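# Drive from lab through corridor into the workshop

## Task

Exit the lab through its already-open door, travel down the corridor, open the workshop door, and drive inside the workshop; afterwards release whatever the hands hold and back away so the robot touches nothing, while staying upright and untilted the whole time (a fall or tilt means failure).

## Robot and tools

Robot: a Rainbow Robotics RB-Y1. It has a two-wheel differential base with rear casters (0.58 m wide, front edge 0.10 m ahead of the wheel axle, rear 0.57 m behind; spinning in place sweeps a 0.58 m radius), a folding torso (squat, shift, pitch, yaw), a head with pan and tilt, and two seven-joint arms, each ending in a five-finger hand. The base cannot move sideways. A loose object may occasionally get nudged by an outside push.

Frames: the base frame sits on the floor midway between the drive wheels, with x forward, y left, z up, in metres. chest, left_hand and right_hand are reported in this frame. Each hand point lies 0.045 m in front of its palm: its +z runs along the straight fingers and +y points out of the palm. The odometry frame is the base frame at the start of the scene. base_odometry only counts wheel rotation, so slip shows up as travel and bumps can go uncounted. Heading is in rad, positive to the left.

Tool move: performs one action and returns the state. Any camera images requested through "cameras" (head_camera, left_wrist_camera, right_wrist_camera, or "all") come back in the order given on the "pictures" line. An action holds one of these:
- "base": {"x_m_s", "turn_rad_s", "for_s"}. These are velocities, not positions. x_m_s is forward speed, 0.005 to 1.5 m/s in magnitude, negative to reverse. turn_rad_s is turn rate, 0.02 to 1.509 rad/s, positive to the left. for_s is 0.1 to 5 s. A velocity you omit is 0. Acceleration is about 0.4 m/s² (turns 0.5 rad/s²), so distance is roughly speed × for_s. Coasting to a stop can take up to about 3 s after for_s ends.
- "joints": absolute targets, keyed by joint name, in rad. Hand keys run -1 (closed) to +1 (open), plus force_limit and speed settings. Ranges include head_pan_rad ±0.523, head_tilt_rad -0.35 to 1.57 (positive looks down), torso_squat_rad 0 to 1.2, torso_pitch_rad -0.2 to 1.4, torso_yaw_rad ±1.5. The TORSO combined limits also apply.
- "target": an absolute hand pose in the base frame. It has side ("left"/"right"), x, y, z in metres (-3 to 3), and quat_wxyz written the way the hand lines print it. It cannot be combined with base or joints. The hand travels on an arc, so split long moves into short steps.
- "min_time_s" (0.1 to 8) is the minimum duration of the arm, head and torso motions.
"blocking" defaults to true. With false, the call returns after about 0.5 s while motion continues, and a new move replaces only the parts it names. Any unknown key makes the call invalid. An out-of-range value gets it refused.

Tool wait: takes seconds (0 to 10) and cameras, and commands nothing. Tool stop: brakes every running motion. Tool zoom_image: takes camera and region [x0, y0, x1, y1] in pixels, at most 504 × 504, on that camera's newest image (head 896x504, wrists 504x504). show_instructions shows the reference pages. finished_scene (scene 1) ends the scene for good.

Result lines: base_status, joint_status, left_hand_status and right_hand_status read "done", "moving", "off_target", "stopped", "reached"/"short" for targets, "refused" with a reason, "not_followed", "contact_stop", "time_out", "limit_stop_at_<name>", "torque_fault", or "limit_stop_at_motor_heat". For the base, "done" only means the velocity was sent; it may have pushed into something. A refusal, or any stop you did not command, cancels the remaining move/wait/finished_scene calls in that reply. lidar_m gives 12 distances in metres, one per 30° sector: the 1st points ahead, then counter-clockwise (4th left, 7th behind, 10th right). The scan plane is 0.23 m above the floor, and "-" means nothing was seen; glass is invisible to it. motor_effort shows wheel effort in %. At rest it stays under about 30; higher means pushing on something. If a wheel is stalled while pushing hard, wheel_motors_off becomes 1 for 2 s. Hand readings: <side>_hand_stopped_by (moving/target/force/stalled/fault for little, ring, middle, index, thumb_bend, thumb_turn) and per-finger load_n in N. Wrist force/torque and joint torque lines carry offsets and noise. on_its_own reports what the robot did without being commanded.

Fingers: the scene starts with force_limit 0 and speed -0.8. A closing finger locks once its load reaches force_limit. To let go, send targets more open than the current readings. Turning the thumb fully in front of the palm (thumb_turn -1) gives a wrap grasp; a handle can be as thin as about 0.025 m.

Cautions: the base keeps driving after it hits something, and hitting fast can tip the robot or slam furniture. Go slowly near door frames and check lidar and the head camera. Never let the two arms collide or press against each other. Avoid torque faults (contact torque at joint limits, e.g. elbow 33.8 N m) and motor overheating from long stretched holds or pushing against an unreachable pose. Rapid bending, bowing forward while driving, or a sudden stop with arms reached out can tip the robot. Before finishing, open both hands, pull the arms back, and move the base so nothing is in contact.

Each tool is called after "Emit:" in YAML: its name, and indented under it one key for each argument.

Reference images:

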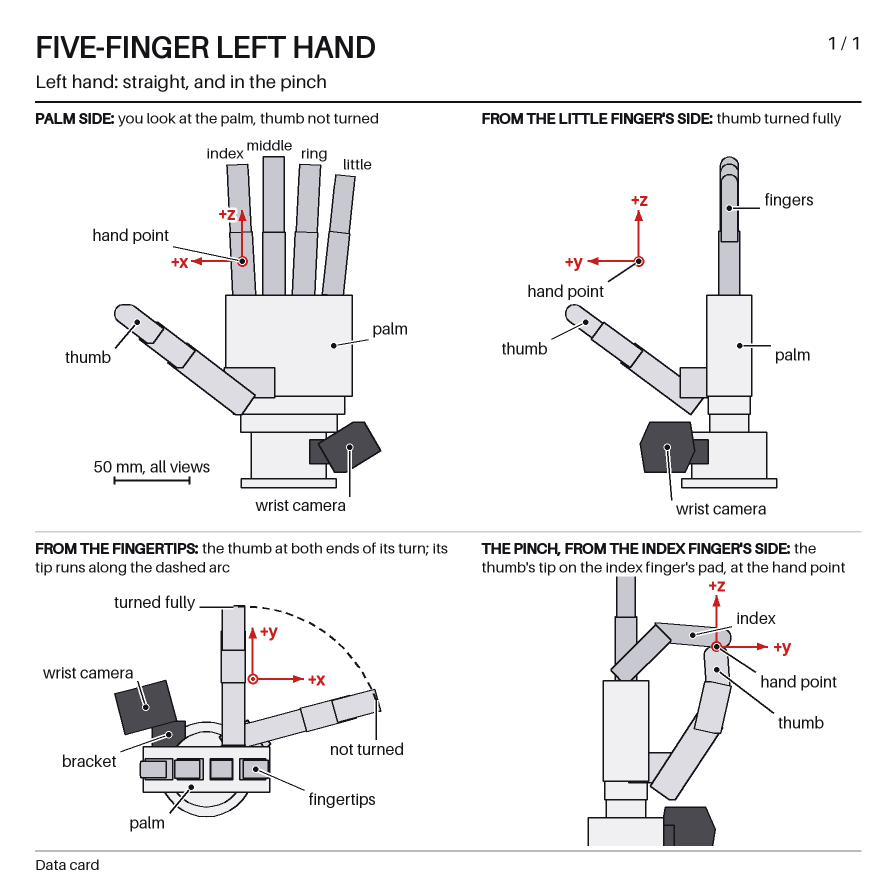

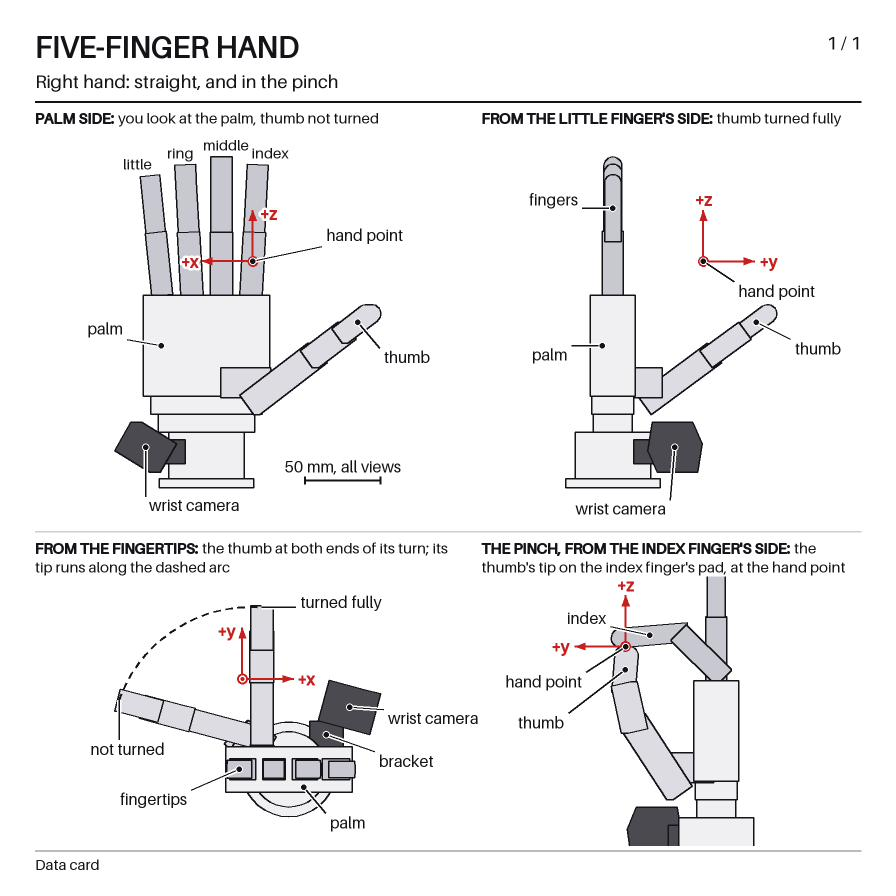

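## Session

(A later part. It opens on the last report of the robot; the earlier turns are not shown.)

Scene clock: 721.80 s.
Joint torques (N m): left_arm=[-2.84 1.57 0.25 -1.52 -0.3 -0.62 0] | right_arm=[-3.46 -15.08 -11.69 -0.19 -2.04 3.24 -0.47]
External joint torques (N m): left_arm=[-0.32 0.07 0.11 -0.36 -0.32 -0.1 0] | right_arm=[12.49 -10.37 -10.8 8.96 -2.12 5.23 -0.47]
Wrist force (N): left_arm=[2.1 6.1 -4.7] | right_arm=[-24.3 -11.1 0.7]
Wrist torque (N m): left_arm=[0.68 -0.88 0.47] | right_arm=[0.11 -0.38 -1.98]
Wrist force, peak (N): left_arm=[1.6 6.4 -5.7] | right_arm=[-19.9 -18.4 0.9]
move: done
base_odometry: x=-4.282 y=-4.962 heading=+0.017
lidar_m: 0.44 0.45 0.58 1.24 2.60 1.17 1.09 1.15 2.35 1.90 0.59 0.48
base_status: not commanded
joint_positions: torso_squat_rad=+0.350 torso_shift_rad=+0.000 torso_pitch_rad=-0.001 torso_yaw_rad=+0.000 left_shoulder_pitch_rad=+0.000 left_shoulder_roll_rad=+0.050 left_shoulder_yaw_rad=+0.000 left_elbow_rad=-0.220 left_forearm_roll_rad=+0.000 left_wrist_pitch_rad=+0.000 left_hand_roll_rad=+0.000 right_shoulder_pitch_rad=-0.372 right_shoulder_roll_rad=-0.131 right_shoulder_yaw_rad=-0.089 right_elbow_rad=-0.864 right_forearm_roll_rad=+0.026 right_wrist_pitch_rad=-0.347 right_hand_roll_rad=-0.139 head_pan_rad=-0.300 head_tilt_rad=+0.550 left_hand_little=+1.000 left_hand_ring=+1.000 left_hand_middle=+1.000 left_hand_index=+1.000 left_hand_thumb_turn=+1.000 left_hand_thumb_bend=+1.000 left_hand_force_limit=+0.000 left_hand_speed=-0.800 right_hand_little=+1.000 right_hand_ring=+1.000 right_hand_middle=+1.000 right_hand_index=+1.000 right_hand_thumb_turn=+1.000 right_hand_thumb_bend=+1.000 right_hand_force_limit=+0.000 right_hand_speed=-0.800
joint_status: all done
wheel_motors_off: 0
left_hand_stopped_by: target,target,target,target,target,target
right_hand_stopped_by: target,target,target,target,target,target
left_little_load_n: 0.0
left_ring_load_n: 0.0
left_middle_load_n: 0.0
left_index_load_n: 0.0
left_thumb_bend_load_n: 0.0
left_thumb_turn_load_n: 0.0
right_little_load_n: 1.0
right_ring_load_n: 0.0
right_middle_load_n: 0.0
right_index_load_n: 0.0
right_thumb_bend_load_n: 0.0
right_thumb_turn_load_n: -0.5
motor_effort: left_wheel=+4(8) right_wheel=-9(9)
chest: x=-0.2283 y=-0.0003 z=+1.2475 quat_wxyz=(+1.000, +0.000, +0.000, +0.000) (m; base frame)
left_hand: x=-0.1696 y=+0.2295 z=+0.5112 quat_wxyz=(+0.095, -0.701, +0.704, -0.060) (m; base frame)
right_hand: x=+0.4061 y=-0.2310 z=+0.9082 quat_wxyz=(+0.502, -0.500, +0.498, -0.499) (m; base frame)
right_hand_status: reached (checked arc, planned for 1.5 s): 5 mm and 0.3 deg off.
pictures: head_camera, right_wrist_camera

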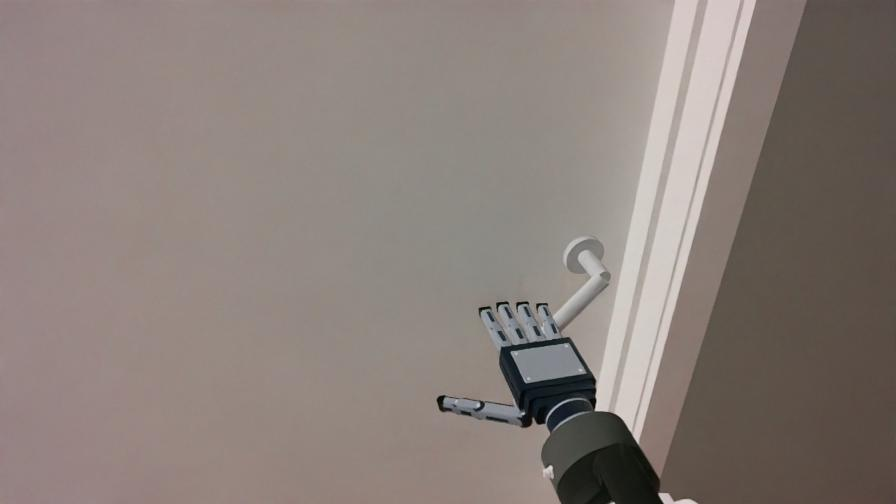

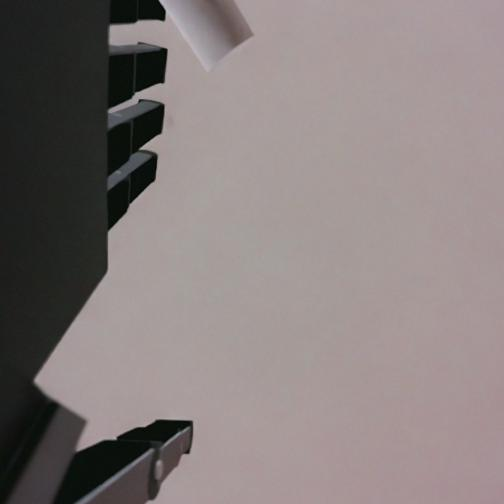

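Emit:
move:
  base: {"x_m_s": 0.1, "for_s": 1.2}
  cameras: ["head_camera"]

Scene clock: 748.80 s.
Joint torques (N m): left_arm=[-2.86 1.61 0.19 -1.49 -0.23 -0.66 0.1] | right_arm=[-1.64 -13.04 -10.2 0.12 -1.89 3.62 -0.56]
External joint torques (N m): left_arm=[-0.34 0.11 0.05 -0.33 -0.26 -0.13 0.1] | right_arm=[14.32 -8.32 -9.31 9.27 -1.96 5.6 -0.56]
Wrist force (N): left_arm=[1.8 6.3 -4.9] | right_arm=[-24.2 -12.8 -3.6]
Wrist torque (N m): left_arm=[0.70 -0.82 0.45] | right_arm=[0.42 -0.17 -2.08]
Wrist force, peak (N): left_arm=[1.7 6.7 -5.7] | right_arm=[-25.2 -14.0 -3.6]
move: done
base_odometry: x=-4.162 y=-4.960 heading=+0.018
lidar_m: 0.38 0.40 0.47 0.85 2.77 1.30 1.22 1.28 2.51 1.29 0.51 0.45
base_status: done (sent for 1.2 of 1.2 s)
joint_positions: torso_squat_rad=+0.350 torso_shift_rad=+0.000 torso_pitch_rad=-0.001 torso_yaw_rad=+0.000 left_shoulder_pitch_rad=+0.000 left_shoulder_roll_rad=+0.050 left_shoulder_yaw_rad=+0.000 left_elbow_rad=-0.220 left_forearm_roll_rad=+0.000 left_wrist_pitch_rad=+0.000 left_hand_roll_rad=+0.000 right_shoulder_pitch_rad=-0.372 right_shoulder_roll_rad=-0.132 right_shoulder_yaw_rad=-0.090 right_elbow_rad=-0.864 right_forearm_roll_rad=+0.026 right_wrist_pitch_rad=-0.347 right_hand_roll_rad=-0.139 head_pan_rad=-0.300 head_tilt_rad=+0.550 left_hand_little=+1.000 left_hand_ring=+1.000 left_hand_middle=+1.000 left_hand_index=+1.000 left_hand_thumb_turn=+1.000 left_hand_thumb_bend=+1.000 left_hand_force_limit=+0.000 left_hand_speed=-0.800 right_hand_little=+1.000 right_hand_ring=+1.000 right_hand_middle=+1.000 right_hand_index=+1.000 right_hand_thumb_turn=+1.000 right_hand_thumb_bend=+1.000 right_hand_force_limit=+0.000 right_hand_speed=-0.800
joint_status: not commanded
wheel_motors_off: 0
left_hand_stopped_by: target,target,target,target,target,target
right_hand_stopped_by: target,target,target,target,target,target
left_little_load_n: 0.0
left_ring_load_n: 0.0
left_middle_load_n: 0.0
left_index_load_n: 0.0
left_thumb_bend_load_n: 0.0
left_thumb_turn_load_n: 0.0
right_little_load_n: 1.0
right_ring_load_n: 0.0
right_middle_load_n: 0.0
right_index_load_n: 0.0
right_thumb_bend_load_n: 0.0
right_thumb_turn_load_n: 0.0
motor_effort: left_wheel=+12(33) right_wheel=-14(28)
chest: x=-0.2282 y=-0.0002 z=+1.2475 quat_wxyz=(+1.000, +0.000, +0.000, +0.000) (m; base frame)
left_hand: x=-0.1696 y=+0.2295 z=+0.5112 quat_wxyz=(+0.095, -0.701, +0.704, -0.060) (m; base frame)
right_hand: x=+0.4064 y=-0.2314 z=+0.9086 quat_wxyz=(+0.502, -0.500, +0.498, -0.500) (m; base frame)
pictures: head_camera

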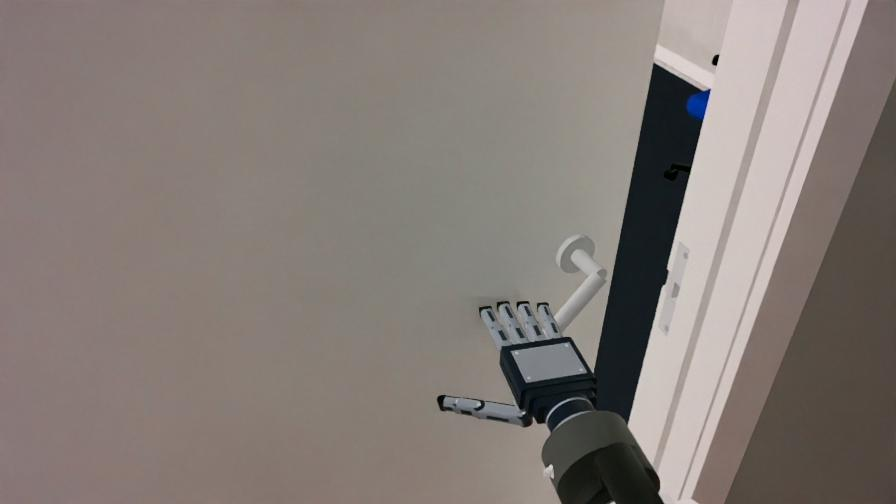

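Emit:
move:
  target: {"side": "right", "x": 0.39, "y": -0.22, "z": 1.15, "quat_wxyz": [0.5, -0.5, 0.5, -0.5]}
  min_time_s: 3

Emit:
move:
  target: {"side": "right", "x": 0.40, "y": -0.12, "z": 1.18, "quat_wxyz": [0.5, -0.5, 0.5, -0.5]}
  min_time_s: 1.5
  cameras: ["head_camera"]

Scene clock: 783.70 s.
Joint torques (N m): left_arm=[-2.79 1.44 0.08 -1.57 -0.21 -0.54 0.03] | right_arm=[-14.43 -6.19 -1.17 -9.58 0.37 -1.74 -0.01]
External joint torques (N m): left_arm=[-0.28 -0.07 -0.06 -0.41 -0.23 -0.02 0.03] | right_arm=[0.99 -1.15 1.35 -0.61 -0.03 0.22 -0.01]
Wrist force (N): left_arm=[1.5 5.9 -4.9] | right_arm=[-2.3 2.7 -1.3]
Wrist torque (N m): left_arm=[0.66 -0.78 0.44] | right_arm=[-0.12 0.35 0.16]
Wrist force, peak (N): left_arm=[1.8 6.4 -5.3] | right_arm=[-38.3 -14.3 -7.8]
move: done
base_odometry: x=-4.162 y=-4.960 heading=+0.018
lidar_m: 0.40 0.40 0.48 0.86 2.78 1.29 1.22 1.29 2.51 1.30 0.51 0.47
base_status: not commanded
joint_positions: torso_squat_rad=+0.350 torso_shift_rad=+0.000 torso_pitch_rad=+0.000 torso_yaw_rad=+0.000 left_shoulder_pitch_rad=+0.000 left_shoulder_roll_rad=+0.050 left_shoulder_yaw_rad=+0.000 left_elbow_rad=-0.220 left_forearm_roll_rad=+0.000 left_wrist_pitch_rad=+0.000 left_hand_roll_rad=+0.000 right_shoulder_pitch_rad=-0.331 right_shoulder_roll_rad=-0.239 right_shoulder_yaw_rad=-0.047 right_elbow_rad=-1.889 right_forearm_roll_rad=-0.014 right_wrist_pitch_rad=+0.647 right_hand_roll_rad=-0.219 head_pan_rad=-0.300 head_tilt_rad=+0.550 left_hand_little=+1.000 left_hand_ring=+1.000 left_hand_middle=+1.000 left_hand_index=+1.000 left_hand_thumb_turn=+1.000 left_hand_thumb_bend=+1.000 left_hand_force_limit=+0.000 left_hand_speed=-0.800 right_hand_little=+1.000 right_hand_ring=+1.000 right_hand_middle=+1.000 right_hand_index=+1.000 right_hand_thumb_turn=+1.000 right_hand_thumb_bend=+1.000 right_hand_force_limit=+0.000 right_hand_speed=-0.800
joint_status: all done
wheel_motors_off: 0
left_hand_stopped_by: target,target,target,target,target,target
right_hand_stopped_by: target,target,target,target,target,target
left_little_load_n: 0.0
left_ring_load_n: -0.5
left_middle_load_n: 0.0
left_index_load_n: 0.0
left_thumb_bend_load_n: 0.0
left_thumb_turn_load_n: 0.0
right_little_load_n: 0.0
right_ring_load_n: 0.0
right_middle_load_n: 0.5
right_index_load_n: 0.0
right_thumb_bend_load_n: 0.0
right_thumb_turn_load_n: -0.5
motor_effort: left_wheel=+8(13) right_wheel=-9(14)
chest: x=-0.2281 y=-0.0004 z=+1.2475 quat_wxyz=(+1.000, +0.000, +0.000, +0.000) (m; base frame)
left_hand: x=-0.1696 y=+0.2295 z=+0.5112 quat_wxyz=(+0.095, -0.701, +0.704, -0.060) (m; base frame)
right_hand: x=+0.3900 y=-0.2205 z=+1.1499 quat_wxyz=(+0.500, -0.500, +0.500, -0.500) (m; base frame)
right_hand_status: reached (checked arc, planned for 3.0 s): 0 mm and 0.1 deg off.
pictures: none

Scene clock: 785.53 s.
Joint torques (N m): left_arm=[-2.77 1.71 -0.05 -1.48 -0.3 -0.64 0.13] | right_arm=[-18.08 0.83 0.93 -8.48 0.95 -1.74 0.12]
External joint torques (N m): left_arm=[-0.26 0.19 -0.19 -0.32 -0.32 -0.12 0.13] | right_arm=[-1.38 1.62 1.29 0.29 0.44 0.19 0.12]
Wrist force (N): left_arm=[1.5 6.0 -5.1] | right_arm=[-2.4 2.7 -1.5]
Wrist torque (N m): left_arm=[0.66 -0.79 0.44] | right_arm=[-0.12 0.37 0.14]
Wrist force, peak (N): left_arm=[1.8 6.3 -5.5] | right_arm=[-2.3 3.0 -1.5]
move: done
base_odometry: x=-4.162 y=-4.960 heading=+0.018
lidar_m: 0.40 0.40 0.48 0.85 2.77 1.29 1.22 1.28 2.51 1.30 0.49 0.46
base_status: not commanded
joint_positions: torso_squat_rad=+0.350 torso_shift_rad=+0.000 torso_pitch_rad=+0.000 torso_yaw_rad=+0.000 left_shoulder_pitch_rad=+0.000 left_shoulder_roll_rad=+0.050 left_shoulder_yaw_rad=+0.000 left_elbow_rad=-0.220 left_forearm_roll_rad=+0.000 left_wrist_pitch_rad=+0.000 left_hand_roll_rad=+0.000 right_shoulder_pitch_rad=-0.478 right_shoulder_roll_rad=+0.000 right_shoulder_yaw_rad=+0.055 right_elbow_rad=-1.859 right_forearm_roll_rad=+0.298 right_wrist_pitch_rad=+0.768 right_hand_roll_rad=-0.279 head_pan_rad=-0.300 head_tilt_rad=+0.550 left_hand_little=+1.000 left_hand_ring=+1.000 left_hand_middle=+1.000 left_hand_index=+1.000 left_hand_thumb_turn=+1.000 left_hand_thumb_bend=+1.000 left_hand_force_limit=+0.000 left_hand_speed=-0.800 right_hand_little=+1.000 right_hand_ring=+1.000 right_hand_middle=+1.000 right_hand_index=+1.000 right_hand_thumb_turn=+1.000 right_hand_thumb_bend=+1.000 right_hand_force_limit=+0.000 right_hand_speed=-0.800
joint_status: all done
wheel_motors_off: 0
left_hand_stopped_by: target,target,target,target,target,target
right_hand_stopped_by: target,target,target,target,target,target
left_little_load_n: 0.0
left_ring_load_n: -0.5
left_middle_load_n: 0.0
left_index_load_n: 0.0
left_thumb_bend_load_n: -0.5
left_thumb_turn_load_n: 0.0
right_little_load_n: 0.0
right_ring_load_n: -0.5
right_middle_load_n: 0.0
right_index_load_n: 0.0
right_thumb_bend_load_n: 0.0
right_thumb_turn_load_n: 0.0
motor_effort: left_wheel=+8(12) right_wheel=-10(10)
chest: x=-0.2281 y=-0.0004 z=+1.2475 quat_wxyz=(+1.000, +0.000, +0.000, +0.000) (m; base frame)
left_hand: x=-0.1696 y=+0.2295 z=+0.5112 quat_wxyz=(+0.095, -0.701, +0.704, -0.060) (m; base frame)
right_hand: x=+0.3997 y=-0.1204 z=+1.1800 quat_wxyz=(+0.500, -0.501, +0.499, -0.500) (m; base frame)
right_hand_status: reached (checked arc, planned for 1.5 s): 0 mm and 0.1 deg off.
pictures: head_camera

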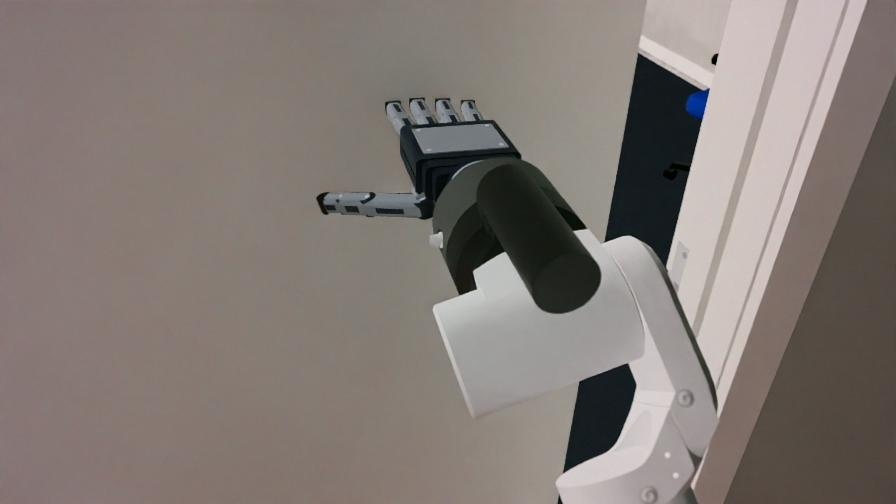

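Emit:
move:
  target: {"side": "right", "x": 0.58, "y": -0.08, "z": 1.18, "quat_wxyz": [0.5, -0.5, 0.5, -0.5]}
  min_time_s: 3

Emit:
move:
  base: {"x_m_s": 0.15, "for_s": 1.5}
  joints: {"head_pan_rad": 0.0, "head_tilt_rad": 0.4}
  cameras: ["head_camera"]

Scene clock: 805.50 s.
Joint torques (N m): left_arm=[-2.81 1.8 0.11 -1.52 -0.32 -0.57 0.13] | right_arm=[-27.04 -9.28 -2.24 -9.67 0.84 0.06 0.06]
External joint torques (N m): left_arm=[-0.3 0.29 -0.03 -0.37 -0.34 -0.05 0.13] | right_arm=[-1.36 -1.19 -2.07 0.1 0.48 -0.23 0.07]
Wrist force (N): left_arm=[1.3 5.9 -5.0] | right_arm=[-2.4 2.4 -1.3]
Wrist torque (N m): left_arm=[0.61 -0.76 0.42] | right_arm=[-0.19 0.37 0.13]
Wrist force, peak (N): left_arm=[1.9 6.5 -5.4] | right_arm=[-2.2 6.5 -12.0]
move: short
base_odometry: x=-4.162 y=-4.960 heading=+0.018
lidar_m: 0.51 0.49 0.51 0.85 2.77 1.28 1.21 1.28 2.51 1.30 0.50 0.70
base_status: not commanded
joint_positions: torso_squat_rad=+0.350 torso_shift_rad=+0.000 torso_pitch_rad=+0.000 torso_yaw_rad=+0.000 left_shoulder_pitch_rad=+0.000 left_shoulder_roll_rad=+0.050 left_shoulder_yaw_rad=+0.000 left_elbow_rad=-0.220 left_forearm_roll_rad=+0.000 left_wrist_pitch_rad=+0.000 left_hand_roll_rad=+0.000 right_shoulder_pitch_rad=-1.350 right_shoulder_roll_rad=-0.100 right_shoulder_yaw_rad=-0.056 right_elbow_rad=-0.267 right_forearm_roll_rad=+1.479 right_wrist_pitch_rad=+0.219 right_hand_roll_rad=-1.715 head_pan_rad=-0.300 head_tilt_rad=+0.550 left_hand_little=+1.000 left_hand_ring=+1.000 left_hand_middle=+1.000 left_hand_index=+1.000 left_hand_thumb_turn=+1.000 left_hand_thumb_bend=+1.000 left_hand_force_limit=+0.000 left_hand_speed=-0.800 right_hand_little=+1.000 right_hand_ring=+1.000 right_hand_middle=+1.000 right_hand_index=+1.000 right_hand_thumb_turn=+1.000 right_hand_thumb_bend=+1.000 right_hand_force_limit=+0.000 right_hand_speed=-0.800
joint_status: all done
wheel_motors_off: 0
left_hand_stopped_by: target,target,target,target,target,target
right_hand_stopped_by: target,target,target,target,target,target
left_little_load_n: 0.0
left_ring_load_n: 0.0
left_middle_load_n: 0.0
left_index_load_n: -0.5
left_thumb_bend_load_n: -0.5
left_thumb_turn_load_n: 0.0
right_little_load_n: 0.0
right_ring_load_n: 0.0
right_middle_load_n: 0.0
right_index_load_n: 0.0
right_thumb_bend_load_n: 0.0
right_thumb_turn_load_n: -0.5
motor_effort: left_wheel=+9(12) right_wheel=-7(10)
chest: x=-0.2281 y=-0.0005 z=+1.2475 quat_wxyz=(+1.000, +0.000, +0.000, +0.000) (m; base frame)
left_hand: x=-0.1696 y=+0.2294 z=+0.5113 quat_wxyz=(+0.095, -0.701, +0.705, -0.060) (m; base frame)
right_hand: x=+0.5666 y=-0.0823 z=+1.1820 quat_wxyz=(+0.505, -0.502, +0.497, -0.497) (m; base frame)
right_hand_status: short (checked arc, as near as the solve gets, planned for 3.0 s): 14 mm and 0.8 deg off.
pictures: none

Scene clock: 808.13 s.
Joint torques (N m): left_arm=[-2.64 1.43 0.25 -1.47 -0.27 -0.6 0.12] | right_arm=[-26.4 -8.59 -1.76 -10.14 0.76 0.15 0.04]
External joint torques (N m): left_arm=[-0.15 -0.08 0.11 -0.32 -0.29 -0.08 0.12] | right_arm=[-0.72 -0.5 -1.59 -0.37 0.4 -0.14 0.04]
Wrist force (N): left_arm=[1.9 6.6 -5.2] | right_arm=[-2.4 2.5 -1.5]
Wrist torque (N m): left_arm=[0.78 -0.85 0.44] | right_arm=[-0.16 0.38 0.14]
Wrist force, peak (N): left_arm=[1.5 6.8 -5.7] | right_arm=[3.9 1.7 -30.5]
move: done
base_odometry: x=-3.937 y=-4.956 heading=+0.019
lidar_m: 0.47 0.38 0.39 0.45 3.11 2.17 1.44 1.52 2.83 0.43 0.41 3.82
base_status: done (sent for 1.5 of 1.5 s)
joint_positions: torso_squat_rad=+0.350 torso_shift_rad=+0.000 torso_pitch_rad=+0.000 torso_yaw_rad=+0.000 left_shoulder_pitch_rad=+0.000 left_shoulder_roll_rad=+0.050 left_shoulder_yaw_rad=+0.000 left_elbow_rad=-0.220 left_forearm_roll_rad=+0.000 left_wrist_pitch_rad=+0.000 left_hand_roll_rad=+0.000 right_shoulder_pitch_rad=-1.351 right_shoulder_roll_rad=-0.100 right_shoulder_yaw_rad=-0.056 right_elbow_rad=-0.267 right_forearm_roll_rad=+1.479 right_wrist_pitch_rad=+0.219 right_hand_roll_rad=-1.715 head_pan_rad=+0.000 head_tilt_rad=+0.400 left_hand_little=+1.000 left_hand_ring=+1.000 left_hand_middle=+1.000 left_hand_index=+1.000 left_hand_thumb_turn=+1.000 left_hand_thumb_bend=+1.000 left_hand_force_limit=+0.000 left_hand_speed=-0.800 right_hand_little=+1.000 right_hand_ring=+1.000 right_hand_middle=+1.000 right_hand_index=+1.000 right_hand_thumb_turn=+1.000 right_hand_thumb_bend=+1.000 right_hand_force_limit=+0.000 right_hand_speed=-0.800
joint_status: all done
wheel_motors_off: 0
left_hand_stopped_by: target,target,target,target,target,target
right_hand_stopped_by: target,target,target,target,target,target
left_little_load_n: 0.0
left_ring_load_n: 0.0
left_middle_load_n: 0.0
left_index_load_n: 0.0
left_thumb_bend_load_n: 0.0
left_thumb_turn_load_n: 0.0
right_little_load_n: 0.0
right_ring_load_n: 0.0
right_middle_load_n: 0.0
right_index_load_n: 0.0
right_thumb_bend_load_n: 0.0
right_thumb_turn_load_n: 0.0
motor_effort: left_wheel=+4(33) right_wheel=-7(22)
chest: x=-0.2280 y=-0.0005 z=+1.2475 quat_wxyz=(+1.000, +0.000, +0.000, +0.000) (m; base frame)
left_hand: x=-0.1696 y=+0.2294 z=+0.5113 quat_wxyz=(+0.095, -0.701, +0.705, -0.060) (m; base frame)
right_hand: x=+0.5668 y=-0.0824 z=+1.1818 quat_wxyz=(+0.505, -0.502, +0.497, -0.497) (m; base frame)
pictures: head_camera

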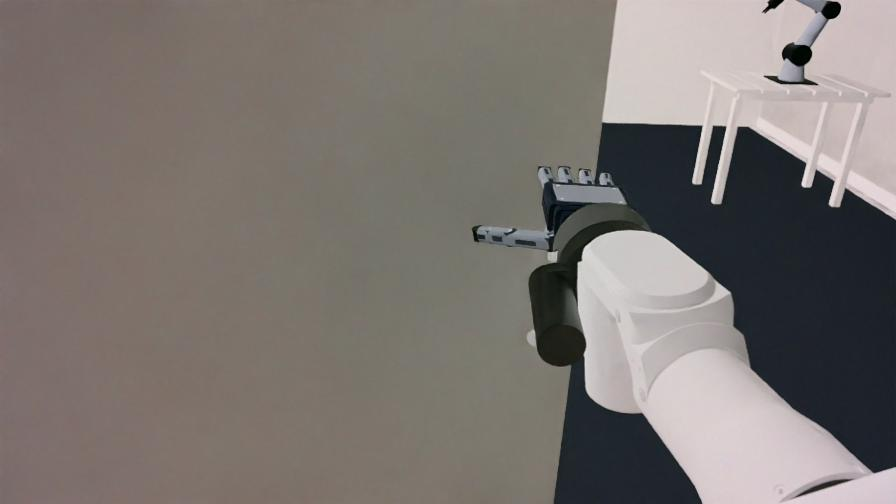

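Emit:
move:
  joints: {"right_shoulder_pitch_rad": -0.027, "right_shoulder_roll_rad": -0.05, "right_shoulder_yaw_rad": 0.018, "right_elbow_rad": -0.221, "right_forearm_roll_rad": -0.036, "right_wrist_pitch_rad": 0.046, "right_hand_roll_rad": 0.042}
  min_time_s: 3

Emit:
move:
  target: {"side": "left", "x": 0.3, "y": 0.08, "z": 1.15, "quat_wxyz": [0, 0.7071, 0, 0.7071]}
  min_time_s: 3
  cameras: ["head_camera"]

Scene clock: 838.80 s.
Joint torques (N m): left_arm=[-2.7 1.47 0.05 -1.62 -0.24 -0.54 0.04] | right_arm=[-2.58 -0.15 1.08 -0.95 0.2 -0.56 0.14]
External joint torques (N m): left_arm=[-0.2 -0.05 -0.09 -0.47 -0.27 -0.01 0.04] | right_arm=[0.36 1.63 1.2 0.23 0.15 -0.14 0.14]
Wrist force (N): left_arm=[1.4 6.1 -4.9] | right_arm=[-3.0 -2.1 4.3]
Wrist torque (N m): left_arm=[0.66 -0.79 0.44] | right_arm=[-0.80 0.22 0.07]
Wrist force, peak (N): left_arm=[1.6 6.6 -5.2] | right_arm=[-3.2 -1.7 4.4]
move: done
base_odometry: x=-3.937 y=-4.956 heading=+0.019
lidar_m: 0.48 0.39 0.38 0.44 3.10 2.16 1.42 1.52 2.83 0.45 0.41 3.84
base_status: not commanded
joint_positions: torso_squat_rad=+0.350 torso_shift_rad=+0.000 torso_pitch_rad=+0.000 torso_yaw_rad=+0.000 left_shoulder_pitch_rad=+0.000 left_shoulder_roll_rad=+0.050 left_shoulder_yaw_rad=+0.000 left_elbow_rad=-0.220 left_forearm_roll_rad=+0.000 left_wrist_pitch_rad=+0.000 left_hand_roll_rad=+0.000 right_shoulder_pitch_rad=-0.027 right_shoulder_roll_rad=-0.050 right_shoulder_yaw_rad=+0.018 right_elbow_rad=-0.221 right_forearm_roll_rad=-0.036 right_wrist_pitch_rad=+0.046 right_hand_roll_rad=+0.042 head_pan_rad=+0.000 head_tilt_rad=+0.400 left_hand_little=+1.000 left_hand_ring=+1.000 left_hand_middle=+1.000 left_hand_index=+1.000 left_hand_thumb_turn=+1.000 left_hand_thumb_bend=+1.000 left_hand_force_limit=+0.000 left_hand_speed=-0.800 right_hand_little=+1.000 right_hand_ring=+1.000 right_hand_middle=+1.000 right_hand_index=+1.000 right_hand_thumb_turn=+1.000 right_hand_thumb_bend=+1.000 right_hand_force_limit=+0.000 right_hand_speed=-0.800
joint_status: all done
wheel_motors_off: 0
left_hand_stopped_by: target,target,target,target,target,target
right_hand_stopped_by: target,target,target,target,target,target
left_little_load_n: 0.0
left_ring_load_n: 0.0
left_middle_load_n: 0.0
left_index_load_n: 0.0
left_thumb_bend_load_n: 0.0
left_thumb_turn_load_n: 0.0
right_little_load_n: 0.0
right_ring_load_n: 0.0
right_middle_load_n: 0.0
right_index_load_n: 0.0
right_thumb_bend_load_n: 0.0
right_thumb_turn_load_n: 0.0
motor_effort: left_wheel=+4(7) right_wheel=-7(8)
chest: x=-0.2280 y=-0.0005 z=+1.2475 quat_wxyz=(+1.000, +0.000, +0.000, +0.000) (m; base frame)
left_hand: x=-0.1696 y=+0.2294 z=+0.5112 quat_wxyz=(+0.095, -0.701, +0.705, -0.060) (m; base frame)
right_hand: x=-0.1621 y=-0.2294 z=+0.5129 quat_wxyz=(+0.054, -0.716, +0.690, -0.087) (m; base frame)
pictures: none

Scene clock: 842.13 s.
Joint torques (N m): left_arm=[-9.7 -3.56 -0.34 -11.31 -0.83 -1.77 0.02] | right_arm=[-2.46 -0.13 1.19 -0.98 0.02 -0.64 0.17]
External joint torques (N m): left_arm=[0.25 -0.62 -0.17 -0.84 -0.47 0.03 -0.01] | right_arm=[0.48 1.65 1.31 0.19 -0.03 -0.21 0.17]
Wrist force (N): left_arm=[-4.4 4.9 -10.8] | right_arm=[-3.0 -1.8 4.3]
Wrist torque (N m): left_arm=[0.94 -0.58 0.33] | right_arm=[-0.75 0.25 0.08]
Wrist force, peak (N): left_arm=[-4.1 4.9 -11.0] | right_arm=[-3.3 -1.9 4.3]
move: done
base_odometry: x=-3.937 y=-4.956 heading=+0.019
lidar_m: 0.46 0.38 0.38 0.43 3.11 2.18 1.43 1.51 2.81 0.45 0.41 3.84
base_status: not commanded
joint_positions: torso_squat_rad=+0.350 torso_shift_rad=+0.000 torso_pitch_rad=+0.000 torso_yaw_rad=+0.000 left_shoulder_pitch_rad=+0.065 left_shoulder_roll_rad=+0.000 left_shoulder_yaw_rad=-0.298 left_elbow_rad=-2.029 left_forearm_roll_rad=-0.603 left_wrist_pitch_rad=+0.472 left_hand_roll_rad=+2.101 right_shoulder_pitch_rad=-0.027 right_shoulder_roll_rad=-0.050 right_shoulder_yaw_rad=+0.018 right_elbow_rad=-0.221 right_forearm_roll_rad=-0.036 right_wrist_pitch_rad=+0.046 right_hand_roll_rad=+0.042 head_pan_rad=+0.000 head_tilt_rad=+0.400 left_hand_little=+1.000 left_hand_ring=+1.000 left_hand_middle=+1.000 left_hand_index=+1.000 left_hand_thumb_turn=+1.000 left_hand_thumb_bend=+1.000 left_hand_force_limit=+0.000 left_hand_speed=-0.800 right_hand_little=+1.000 right_hand_ring=+1.000 right_hand_middle=+1.000 right_hand_index=+1.000 right_hand_thumb_turn=+1.000 right_hand_thumb_bend=+1.000 right_hand_force_limit=+0.000 right_hand_speed=-0.800
joint_status: all done
wheel_motors_off: 0
left_hand_stopped_by: target,target,target,target,target,target
right_hand_stopped_by: target,target,target,target,target,target
left_little_load_n: 0.0
left_ring_load_n: 0.0
left_middle_load_n: 0.0
left_index_load_n: 0.0
left_thumb_bend_load_n: 0.0
left_thumb_turn_load_n: 0.0
right_little_load_n: 0.0
right_ring_load_n: 0.0
right_middle_load_n: 0.0
right_index_load_n: 0.0
right_thumb_bend_load_n: -0.5
right_thumb_turn_load_n: 0.0
motor_effort: left_wheel=+5(7) right_wheel=-7(8)
chest: x=-0.2280 y=-0.0005 z=+1.2475 quat_wxyz=(+1.000, +0.000, +0.000, +0.000) (m; base frame)
left_hand: x=+0.2998 y=+0.0804 z=+1.1510 quat_wxyz=(-0.004, -0.708, +0.006, -0.706) (m; base frame)
left_hand_status: reached (checked arc, planned for 3.0 s): 1 mm and 0.9 deg off.
right_hand: x=-0.1621 y=-0.2294 z=+0.5129 quat_wxyz=(+0.054, -0.716, +0.690, -0.087) (m; base frame)
pictures: head_camera

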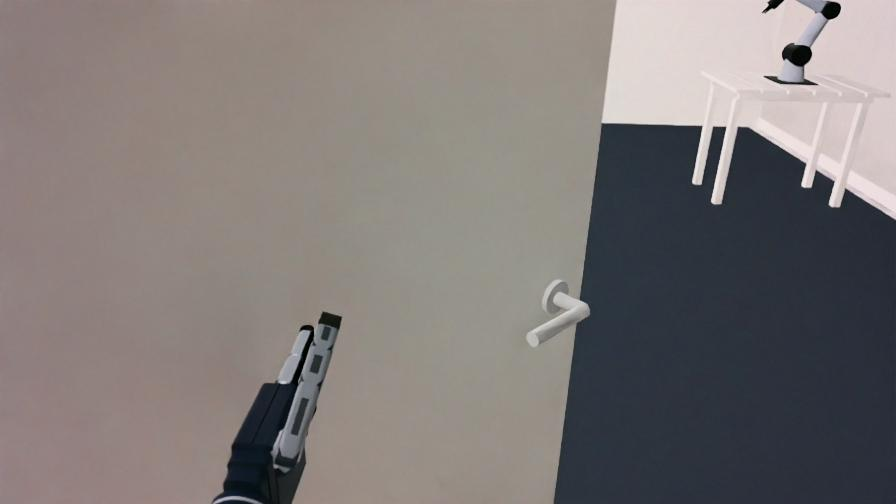

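Emit:
move:
  target: {"side": "left", "x": 0.45, "y": -0.06, "z": 1.22, "quat_wxyz": [0, 0.7071, 0, 0.7071]}
  min_time_s: 2

Emit:
move:
  target: {"side": "left", "x": 0.52, "y": 0.04, "z": 1.22, "quat_wxyz": [0, 0.7071, 0, 0.7071]}
  min_time_s: 2.5

Emit:
move:
  target: {"side": "left", "x": 0.52, "y": 0.14, "z": 1.22, "quat_wxyz": [0, 0.7071, 0, 0.7071]}
  min_time_s: 2.5
  cameras: ["head_camera"]

Scene clock: 866.33 s.
Joint torques (N m): left_arm=[-22.16 -0.64 2.95 -8.87 -1.75 -0.81 -0.02] | right_arm=[-2.57 -0.12 1.13 -1.14 0.17 -0.39 0.12]
External joint torques (N m): left_arm=[-1.39 -0.59 -0.66 0.57 -0.5 0.05 -0.05] | right_arm=[0.38 1.66 1.25 0.03 0.12 0.03 0.12]
Wrist force (N): left_arm=[-4.3 4.9 -10.2] | right_arm=[-3.0 -2.0 4.3]
Wrist torque (N m): left_arm=[0.89 -0.54 0.34] | right_arm=[-0.79 0.23 0.06]
Wrist force, peak (N): left_arm=[-4.2 5.0 -11.2] | right_arm=[-3.2 -2.1 4.5]
move: done
base_odometry: x=-3.937 y=-4.956 heading=+0.019
lidar_m: 0.46 0.39 0.38 0.44 3.09 2.18 1.44 1.51 2.81 0.45 0.41 3.85
base_status: not commanded
joint_positions: torso_squat_rad=+0.350 torso_shift_rad=+0.000 torso_pitch_rad=+0.000 torso_yaw_rad=+0.000 left_shoulder_pitch_rad=-0.841 left_shoulder_roll_rad=+0.000 left_shoulder_yaw_rad=-0.475 left_elbow_rad=-1.202 left_forearm_roll_rad=-0.803 left_wrist_pitch_rad=+0.794 left_hand_roll_rad=+2.705 right_shoulder_pitch_rad=-0.027 right_shoulder_roll_rad=-0.050 right_shoulder_yaw_rad=+0.018 right_elbow_rad=-0.221 right_forearm_roll_rad=-0.036 right_wrist_pitch_rad=+0.046 right_hand_roll_rad=+0.042 head_pan_rad=+0.000 head_tilt_rad=+0.400 left_hand_little=+1.000 left_hand_ring=+1.000 left_hand_middle=+1.000 left_hand_index=+1.000 left_hand_thumb_turn=+1.000 left_hand_thumb_bend=+1.000 left_hand_force_limit=+0.000 left_hand_speed=-0.800 right_hand_little=+1.000 right_hand_ring=+1.000 right_hand_middle=+1.000 right_hand_index=+1.000 right_hand_thumb_turn=+1.000 right_hand_thumb_bend=+1.000 right_hand_force_limit=+0.000 right_hand_speed=-0.800
joint_status: all done
wheel_motors_off: 0
left_hand_stopped_by: target,target,target,target,target,target
right_hand_stopped_by: target,target,target,target,target,target
left_little_load_n: 0.0
left_ring_load_n: 0.5
left_middle_load_n: 0.0
left_index_load_n: 0.0
left_thumb_bend_load_n: 0.0
left_thumb_turn_load_n: 0.0
right_little_load_n: 0.0
right_ring_load_n: 0.0
right_middle_load_n: 0.0
right_index_load_n: 0.0
right_thumb_bend_load_n: 0.0
right_thumb_turn_load_n: 0.0
motor_effort: left_wheel=+5(8) right_wheel=-7(8)
chest: x=-0.2280 y=-0.0005 z=+1.2475 quat_wxyz=(+1.000, +0.000, +0.000, +0.000) (m; base frame)
left_hand: x=+0.4499 y=-0.0596 z=+1.2204 quat_wxyz=(-0.001, -0.714, +0.009, -0.700) (m; base frame)
left_hand_status: reached (checked arc, as near as the solve gets, planned for 2.0 s): 1 mm and 1.5 deg off.
right_hand: x=-0.1621 y=-0.2294 z=+0.5129 quat_wxyz=(+0.054, -0.716, +0.690, -0.087) (m; base frame)
pictures: none

Scene clock: 869.17 s.
Joint torques (N m): left_arm=[-25.22 4.97 3.55 -9.45 -1.28 -1.1 0] | right_arm=[-2.24 0.28 1.33 -0.92 -0.04 -0.4 0.14]
External joint torques (N m): left_arm=[-1.69 0.87 1.2 0.7 -0.61 -0.22 -0.02] | right_arm=[0.71 2.06 1.44 0.25 -0.08 0.02 0.14]
Wrist force (N): left_arm=[-4.2 4.7 -10.9] | right_arm=[-3.0 -2.1 4.1]
Wrist torque (N m): left_arm=[0.90 -0.60 0.37] | right_arm=[-0.79 0.24 0.07]
Wrist force, peak (N): left_arm=[-0.9 16.1 -26.7] | right_arm=[-3.2 -2.1 4.4]
move: done
base_odometry: x=-3.938 y=-4.956 heading=+0.019
lidar_m: 0.58 0.44 0.41 0.44 3.09 2.17 1.43 1.51 2.82 0.44 0.43 3.82
base_status: not commanded
joint_positions: torso_squat_rad=+0.350 torso_shift_rad=+0.000 torso_pitch_rad=+0.000 torso_yaw_rad=+0.000 left_shoulder_pitch_rad=-0.929 left_shoulder_roll_rad=+0.083 left_shoulder_yaw_rad=-0.188 left_elbow_rad=-0.915 left_forearm_roll_rad=-0.840 left_wrist_pitch_rad=+0.437 left_hand_roll_rad=+2.705 right_shoulder_pitch_rad=-0.027 right_shoulder_roll_rad=-0.050 right_shoulder_yaw_rad=+0.018 right_elbow_rad=-0.221 right_forearm_roll_rad=-0.036 right_wrist_pitch_rad=+0.046 right_hand_roll_rad=+0.042 head_pan_rad=+0.000 head_tilt_rad=+0.400 left_hand_little=+1.000 left_hand_ring=+1.000 left_hand_middle=+1.000 left_hand_index=+1.000 left_hand_thumb_turn=+1.000 left_hand_thumb_bend=+1.000 left_hand_force_limit=+0.000 left_hand_speed=-0.800 right_hand_little=+1.000 right_hand_ring=+1.000 right_hand_middle=+1.000 right_hand_index=+1.000 right_hand_thumb_turn=+1.000 right_hand_thumb_bend=+1.000 right_hand_force_limit=+0.000 right_hand_speed=-0.800
joint_status: all done
wheel_motors_off: 0
left_hand_stopped_by: target,target,target,target,target,target
right_hand_stopped_by: target,target,target,target,target,target
left_little_load_n: 0.0
left_ring_load_n: 0.0
left_middle_load_n: 0.0
left_index_load_n: 0.0
left_thumb_bend_load_n: 0.0
left_thumb_turn_load_n: 0.0
right_little_load_n: 0.0
right_ring_load_n: 0.0
right_middle_load_n: -0.5
right_index_load_n: 0.0
right_thumb_bend_load_n: 0.5
right_thumb_turn_load_n: 0.0
motor_effort: left_wheel=+5(7) right_wheel=-4(8)
chest: x=-0.2281 y=-0.0006 z=+1.2475 quat_wxyz=(+1.000, +0.000, +0.000, +0.000) (m; base frame)
left_hand: x=+0.5195 y=+0.0396 z=+1.2198 quat_wxyz=(+0.000, -0.709, +0.001, -0.705) (m; base frame)
left_hand_status: reached (checked arc, planned for 2.5 s): 1 mm and 0.3 deg off.
right_hand: x=-0.1621 y=-0.2294 z=+0.5129 quat_wxyz=(+0.054, -0.716, +0.690, -0.087) (m; base frame)
pictures: none

Scene clock: 872.00 s.
Joint torques (N m): left_arm=[-23.33 7.72 3.41 -10.75 -0.3 -1.29 -0.23] | right_arm=[-2.34 -0.01 0.95 -1.11 0.06 -0.47 0.16]
External joint torques (N m): left_arm=[-0.1 0.84 -1.01 -1.28 0.18 -0.16 -0.25] | right_arm=[0.61 1.77 1.07 0.06 0.02 -0.05 0.16]
Wrist force (N): left_arm=[-4.5 4.8 -10.9] | right_arm=[-3.2 -1.7 4.3]
Wrist torque (N m): left_arm=[0.91 -0.54 0.15] | right_arm=[-0.73 0.26 0.07]
Wrist force, peak (N): left_arm=[-7.3 22.7 -13.7] | right_arm=[-3.1 -2.1 4.3]
move: done
base_odometry: x=-3.938 y=-4.956 heading=+0.019
lidar_m: 0.72 0.48 0.43 0.44 3.11 2.17 1.44 1.50 2.82 0.45 0.40 3.84
base_status: not commanded
joint_positions: torso_squat_rad=+0.350 torso_shift_rad=+0.000 torso_pitch_rad=+0.000 torso_yaw_rad=+0.000 left_shoulder_pitch_rad=-0.821 left_shoulder_roll_rad=+0.322 left_shoulder_yaw_rad=-0.230 left_elbow_rad=-1.047 left_forearm_roll_rad=-0.526 left_wrist_pitch_rad=+0.358 left_hand_roll_rad=+2.570 right_shoulder_pitch_rad=-0.027 right_shoulder_roll_rad=-0.050 right_shoulder_yaw_rad=+0.018 right_elbow_rad=-0.221 right_forearm_roll_rad=-0.036 right_wrist_pitch_rad=+0.046 right_hand_roll_rad=+0.042 head_pan_rad=+0.000 head_tilt_rad=+0.400 left_hand_little=+1.000 left_hand_ring=+1.000 left_hand_middle=+1.000 left_hand_index=+1.000 left_hand_thumb_turn=+1.000 left_hand_thumb_bend=+1.000 left_hand_force_limit=+0.000 left_hand_speed=-0.800 right_hand_little=+1.000 right_hand_ring=+1.000 right_hand_middle=+1.000 right_hand_index=+1.000 right_hand_thumb_turn=+1.000 right_hand_thumb_bend=+1.000 right_hand_force_limit=+0.000 right_hand_speed=-0.800
joint_status: all done
wheel_motors_off: 0
left_hand_stopped_by: target,target,target,target,target,target
right_hand_stopped_by: target,target,target,target,target,target
left_little_load_n: 0.0
left_ring_load_n: 0.0
left_middle_load_n: 0.0
left_index_load_n: 0.0
left_thumb_bend_load_n: 0.0
left_thumb_turn_load_n: 0.0
right_little_load_n: 0.0
right_ring_load_n: -0.5
right_middle_load_n: 0.0
right_index_load_n: 0.5
right_thumb_bend_load_n: 0.0
right_thumb_turn_load_n: 0.0
motor_effort: left_wheel=+5(7) right_wheel=-4(4)
chest: x=-0.2281 y=-0.0006 z=+1.2475 quat_wxyz=(+1.000, +0.000, +0.000, +0.000) (m; base frame)
left_hand: x=+0.5200 y=+0.1398 z=+1.2201 quat_wxyz=(+0.000, -0.707, +0.000, -0.708) (m; base frame)
left_hand_status: reached (checked arc, planned for 2.5 s): 0 mm and 0.1 deg off.
right_hand: x=-0.1621 y=-0.2294 z=+0.5129 quat_wxyz=(+0.054, -0.716, +0.690, -0.087) (m; base frame)
pictures: head_camera

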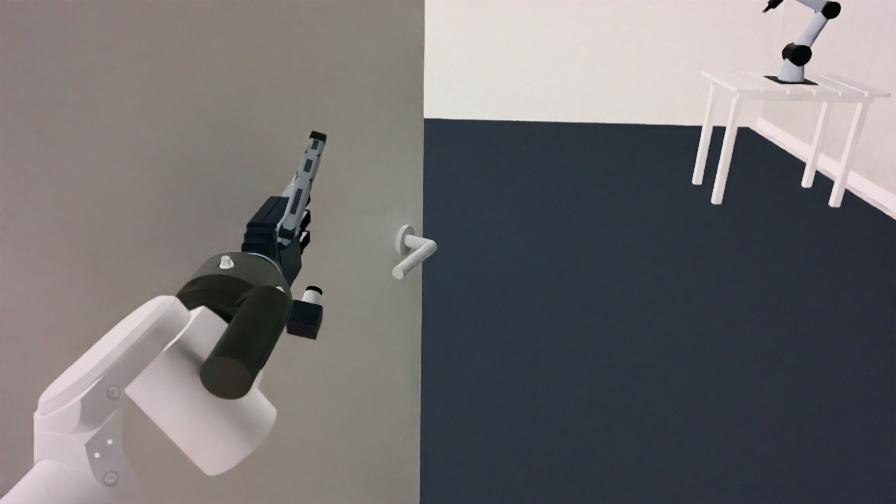

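Emit:
move:
  target: {"side": "left", "x": 0.53, "y": 0.25, "z": 1.22, "quat_wxyz": [0, 0.7071, 0, 0.7071]}
  min_time_s: 2.5

Emit:
move:
  target: {"side": "left", "x": 0.53, "y": 0.35, "z": 1.22, "quat_wxyz": [0, 0.7071, 0, 0.7071]}
  min_time_s: 2.5
  cameras: ["head_camera"]

Scene clock: 884.47 s.
Joint torques (N m): left_arm=[-25.28 11.21 4.8 -7.67 0.03 -1.37 0.25] | right_arm=[-2.42 0.13 0.94 -1.01 0.04 -0.42 0.14]
External joint torques (N m): left_arm=[-1.79 0.5 -0.73 0.67 0.11 -0.26 0.22] | right_arm=[0.52 1.9 1.06 0.16 0 0.01 0.14]
Wrist force (N): left_arm=[-4.3 4.9 -11.0] | right_arm=[-2.9 -1.8 4.3]
Wrist torque (N m): left_arm=[0.92 -0.56 0.33] | right_arm=[-0.75 0.21 0.09]
Wrist force, peak (N): left_arm=[-8.5 25.7 -10.5] | right_arm=[-3.0 -1.9 4.4]
move: done
base_odometry: x=-3.937 y=-4.956 heading=+0.019
lidar_m: 5.78 0.56 0.44 0.46 3.09 2.17 1.43 1.51 2.82 0.44 0.43 3.85
base_status: not commanded
joint_positions: torso_squat_rad=+0.350 torso_shift_rad=+0.000 torso_pitch_rad=+0.000 torso_yaw_rad=+0.000 left_shoulder_pitch_rad=-0.844 left_shoulder_roll_rad=+0.550 left_shoulder_yaw_rad=-0.275 left_elbow_rad=-0.871 left_forearm_roll_rad=-0.326 left_wrist_pitch_rad=+0.130 left_hand_roll_rad=+2.581 right_shoulder_pitch_rad=-0.027 right_shoulder_roll_rad=-0.050 right_shoulder_yaw_rad=+0.018 right_elbow_rad=-0.221 right_forearm_roll_rad=-0.036 right_wrist_pitch_rad=+0.046 right_hand_roll_rad=+0.042 head_pan_rad=+0.000 head_tilt_rad=+0.400 left_hand_little=+1.000 left_hand_ring=+1.000 left_hand_middle=+1.000 left_hand_index=+1.000 left_hand_thumb_turn=+1.000 left_hand_thumb_bend=+1.000 left_hand_force_limit=+0.000 left_hand_speed=-0.800 right_hand_little=+1.000 right_hand_ring=+1.000 right_hand_middle=+1.000 right_hand_index=+1.000 right_hand_thumb_turn=+1.000 right_hand_thumb_bend=+1.000 right_hand_force_limit=+0.000 right_hand_speed=-0.800
joint_status: all done
wheel_motors_off: 0
left_hand_stopped_by: target,target,target,target,target,target
right_hand_stopped_by: target,target,target,target,target,target
left_little_load_n: 0.0
left_ring_load_n: 0.0
left_middle_load_n: 0.0
left_index_load_n: 0.0
left_thumb_bend_load_n: 0.0
left_thumb_turn_load_n: 0.0
right_little_load_n: 0.0
right_ring_load_n: 0.0
right_middle_load_n: 0.0
right_index_load_n: 0.0
right_thumb_bend_load_n: 0.0
right_thumb_turn_load_n: 0.0
motor_effort: left_wheel=+2(8) right_wheel=-3(4)
chest: x=-0.2280 y=-0.0006 z=+1.2475 quat_wxyz=(+1.000, +0.000, +0.000, +0.000) (m; base frame)
left_hand: x=+0.5298 y=+0.2505 z=+1.2203 quat_wxyz=(+0.001, -0.706, -0.001, -0.708) (m; base frame)
left_hand_status: reached (checked arc, planned for 2.5 s): 1 mm and 0.2 deg off.
right_hand: x=-0.1621 y=-0.2293 z=+0.5129 quat_wxyz=(+0.054, -0.716, +0.690, -0.087) (m; base frame)
pictures: none

Scene clock: 887.30 s.
Joint torques (N m): left_arm=[-25.9 12.96 3.07 -6.46 0.74 -1.16 0.21] | right_arm=[-2.2 -0.37 1.26 -0.98 0.11 -0.28 0.09]
External joint torques (N m): left_arm=[-2 0.08 -0.73 0.55 0.17 -0.13 0.18] | right_arm=[0.75 1.41 1.38 0.19 0.06 0.15 0.09]
Wrist force (N): left_arm=[-4.3 4.7 -10.7] | right_arm=[-3.0 -2.0 4.3]
Wrist torque (N m): left_arm=[0.87 -0.57 0.35] | right_arm=[-0.79 0.23 0.07]
Wrist force, peak (N): left_arm=[2.2 46.6 -8.5] | right_arm=[-3.1 -2.0 4.3]
move: done
base_odometry: x=-3.937 y=-4.956 heading=+0.019
lidar_m: 5.78 0.74 0.45 0.45 3.11 2.17 1.44 1.52 2.81 0.45 0.43 3.85
base_status: not commanded
joint_positions: torso_squat_rad=+0.350 torso_shift_rad=+0.000 torso_pitch_rad=+0.000 torso_yaw_rad=+0.000 left_shoulder_pitch_rad=-1.001 left_shoulder_roll_rad=+0.670 left_shoulder_yaw_rad=-0.363 left_elbow_rad=-0.404 left_forearm_roll_rad=-0.241 left_wrist_pitch_rad=-0.237 left_hand_roll_rad=+2.631 right_shoulder_pitch_rad=-0.027 right_shoulder_roll_rad=-0.050 right_shoulder_yaw_rad=+0.018 right_elbow_rad=-0.221 right_forearm_roll_rad=-0.036 right_wrist_pitch_rad=+0.046 right_hand_roll_rad=+0.042 head_pan_rad=+0.000 head_tilt_rad=+0.400 left_hand_little=+1.000 left_hand_ring=+1.000 left_hand_middle=+1.000 left_hand_index=+1.000 left_hand_thumb_turn=+1.000 left_hand_thumb_bend=+1.000 left_hand_force_limit=+0.000 left_hand_speed=-0.800 right_hand_little=+1.000 right_hand_ring=+1.000 right_hand_middle=+1.000 right_hand_index=+1.000 right_hand_thumb_turn=+1.000 right_hand_thumb_bend=+1.000 right_hand_force_limit=+0.000 right_hand_speed=-0.800
joint_status: all done
wheel_motors_off: 0
left_hand_stopped_by: target,target,target,target,target,target
right_hand_stopped_by: target,target,target,target,target,target
left_little_load_n: 0.0
left_ring_load_n: 0.0
left_middle_load_n: 0.0
left_index_load_n: 0.0
left_thumb_bend_load_n: 0.0
left_thumb_turn_load_n: 0.0
right_little_load_n: 0.0
right_ring_load_n: 0.0
right_middle_load_n: 0.0
right_index_load_n: 0.0
right_thumb_bend_load_n: 0.0
right_thumb_turn_load_n: 0.0
motor_effort: left_wheel=+1(6) right_wheel=-3(4)
chest: x=-0.2281 y=-0.0006 z=+1.2475 quat_wxyz=(+1.000, +0.000, +0.000, +0.000) (m; base frame)
left_hand: x=+0.5294 y=+0.3493 z=+1.2201 quat_wxyz=(+0.002, -0.709, -0.002, -0.705) (m; base frame)
left_hand_status: reached (checked arc, planned for 2.5 s): 1 mm and 0.5 deg off.
right_hand: x=-0.1621 y=-0.2293 z=+0.5129 quat_wxyz=(+0.054, -0.716, +0.690, -0.087) (m; base frame)
pictures: head_camera

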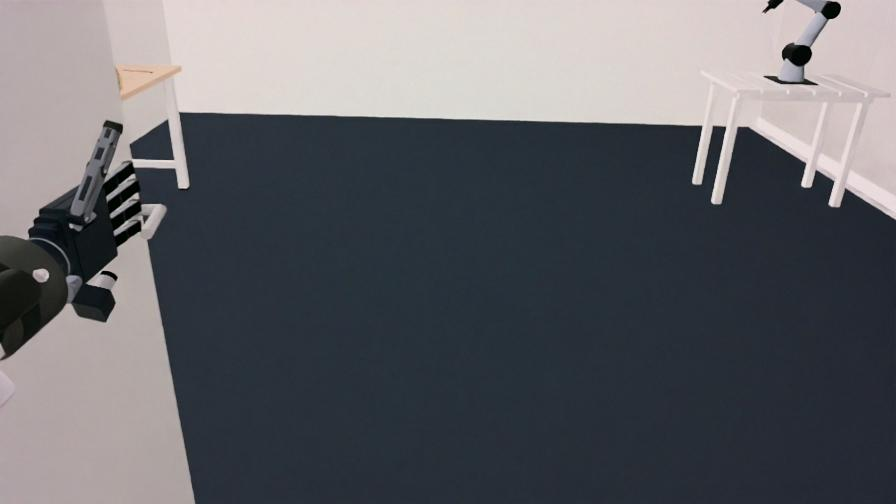

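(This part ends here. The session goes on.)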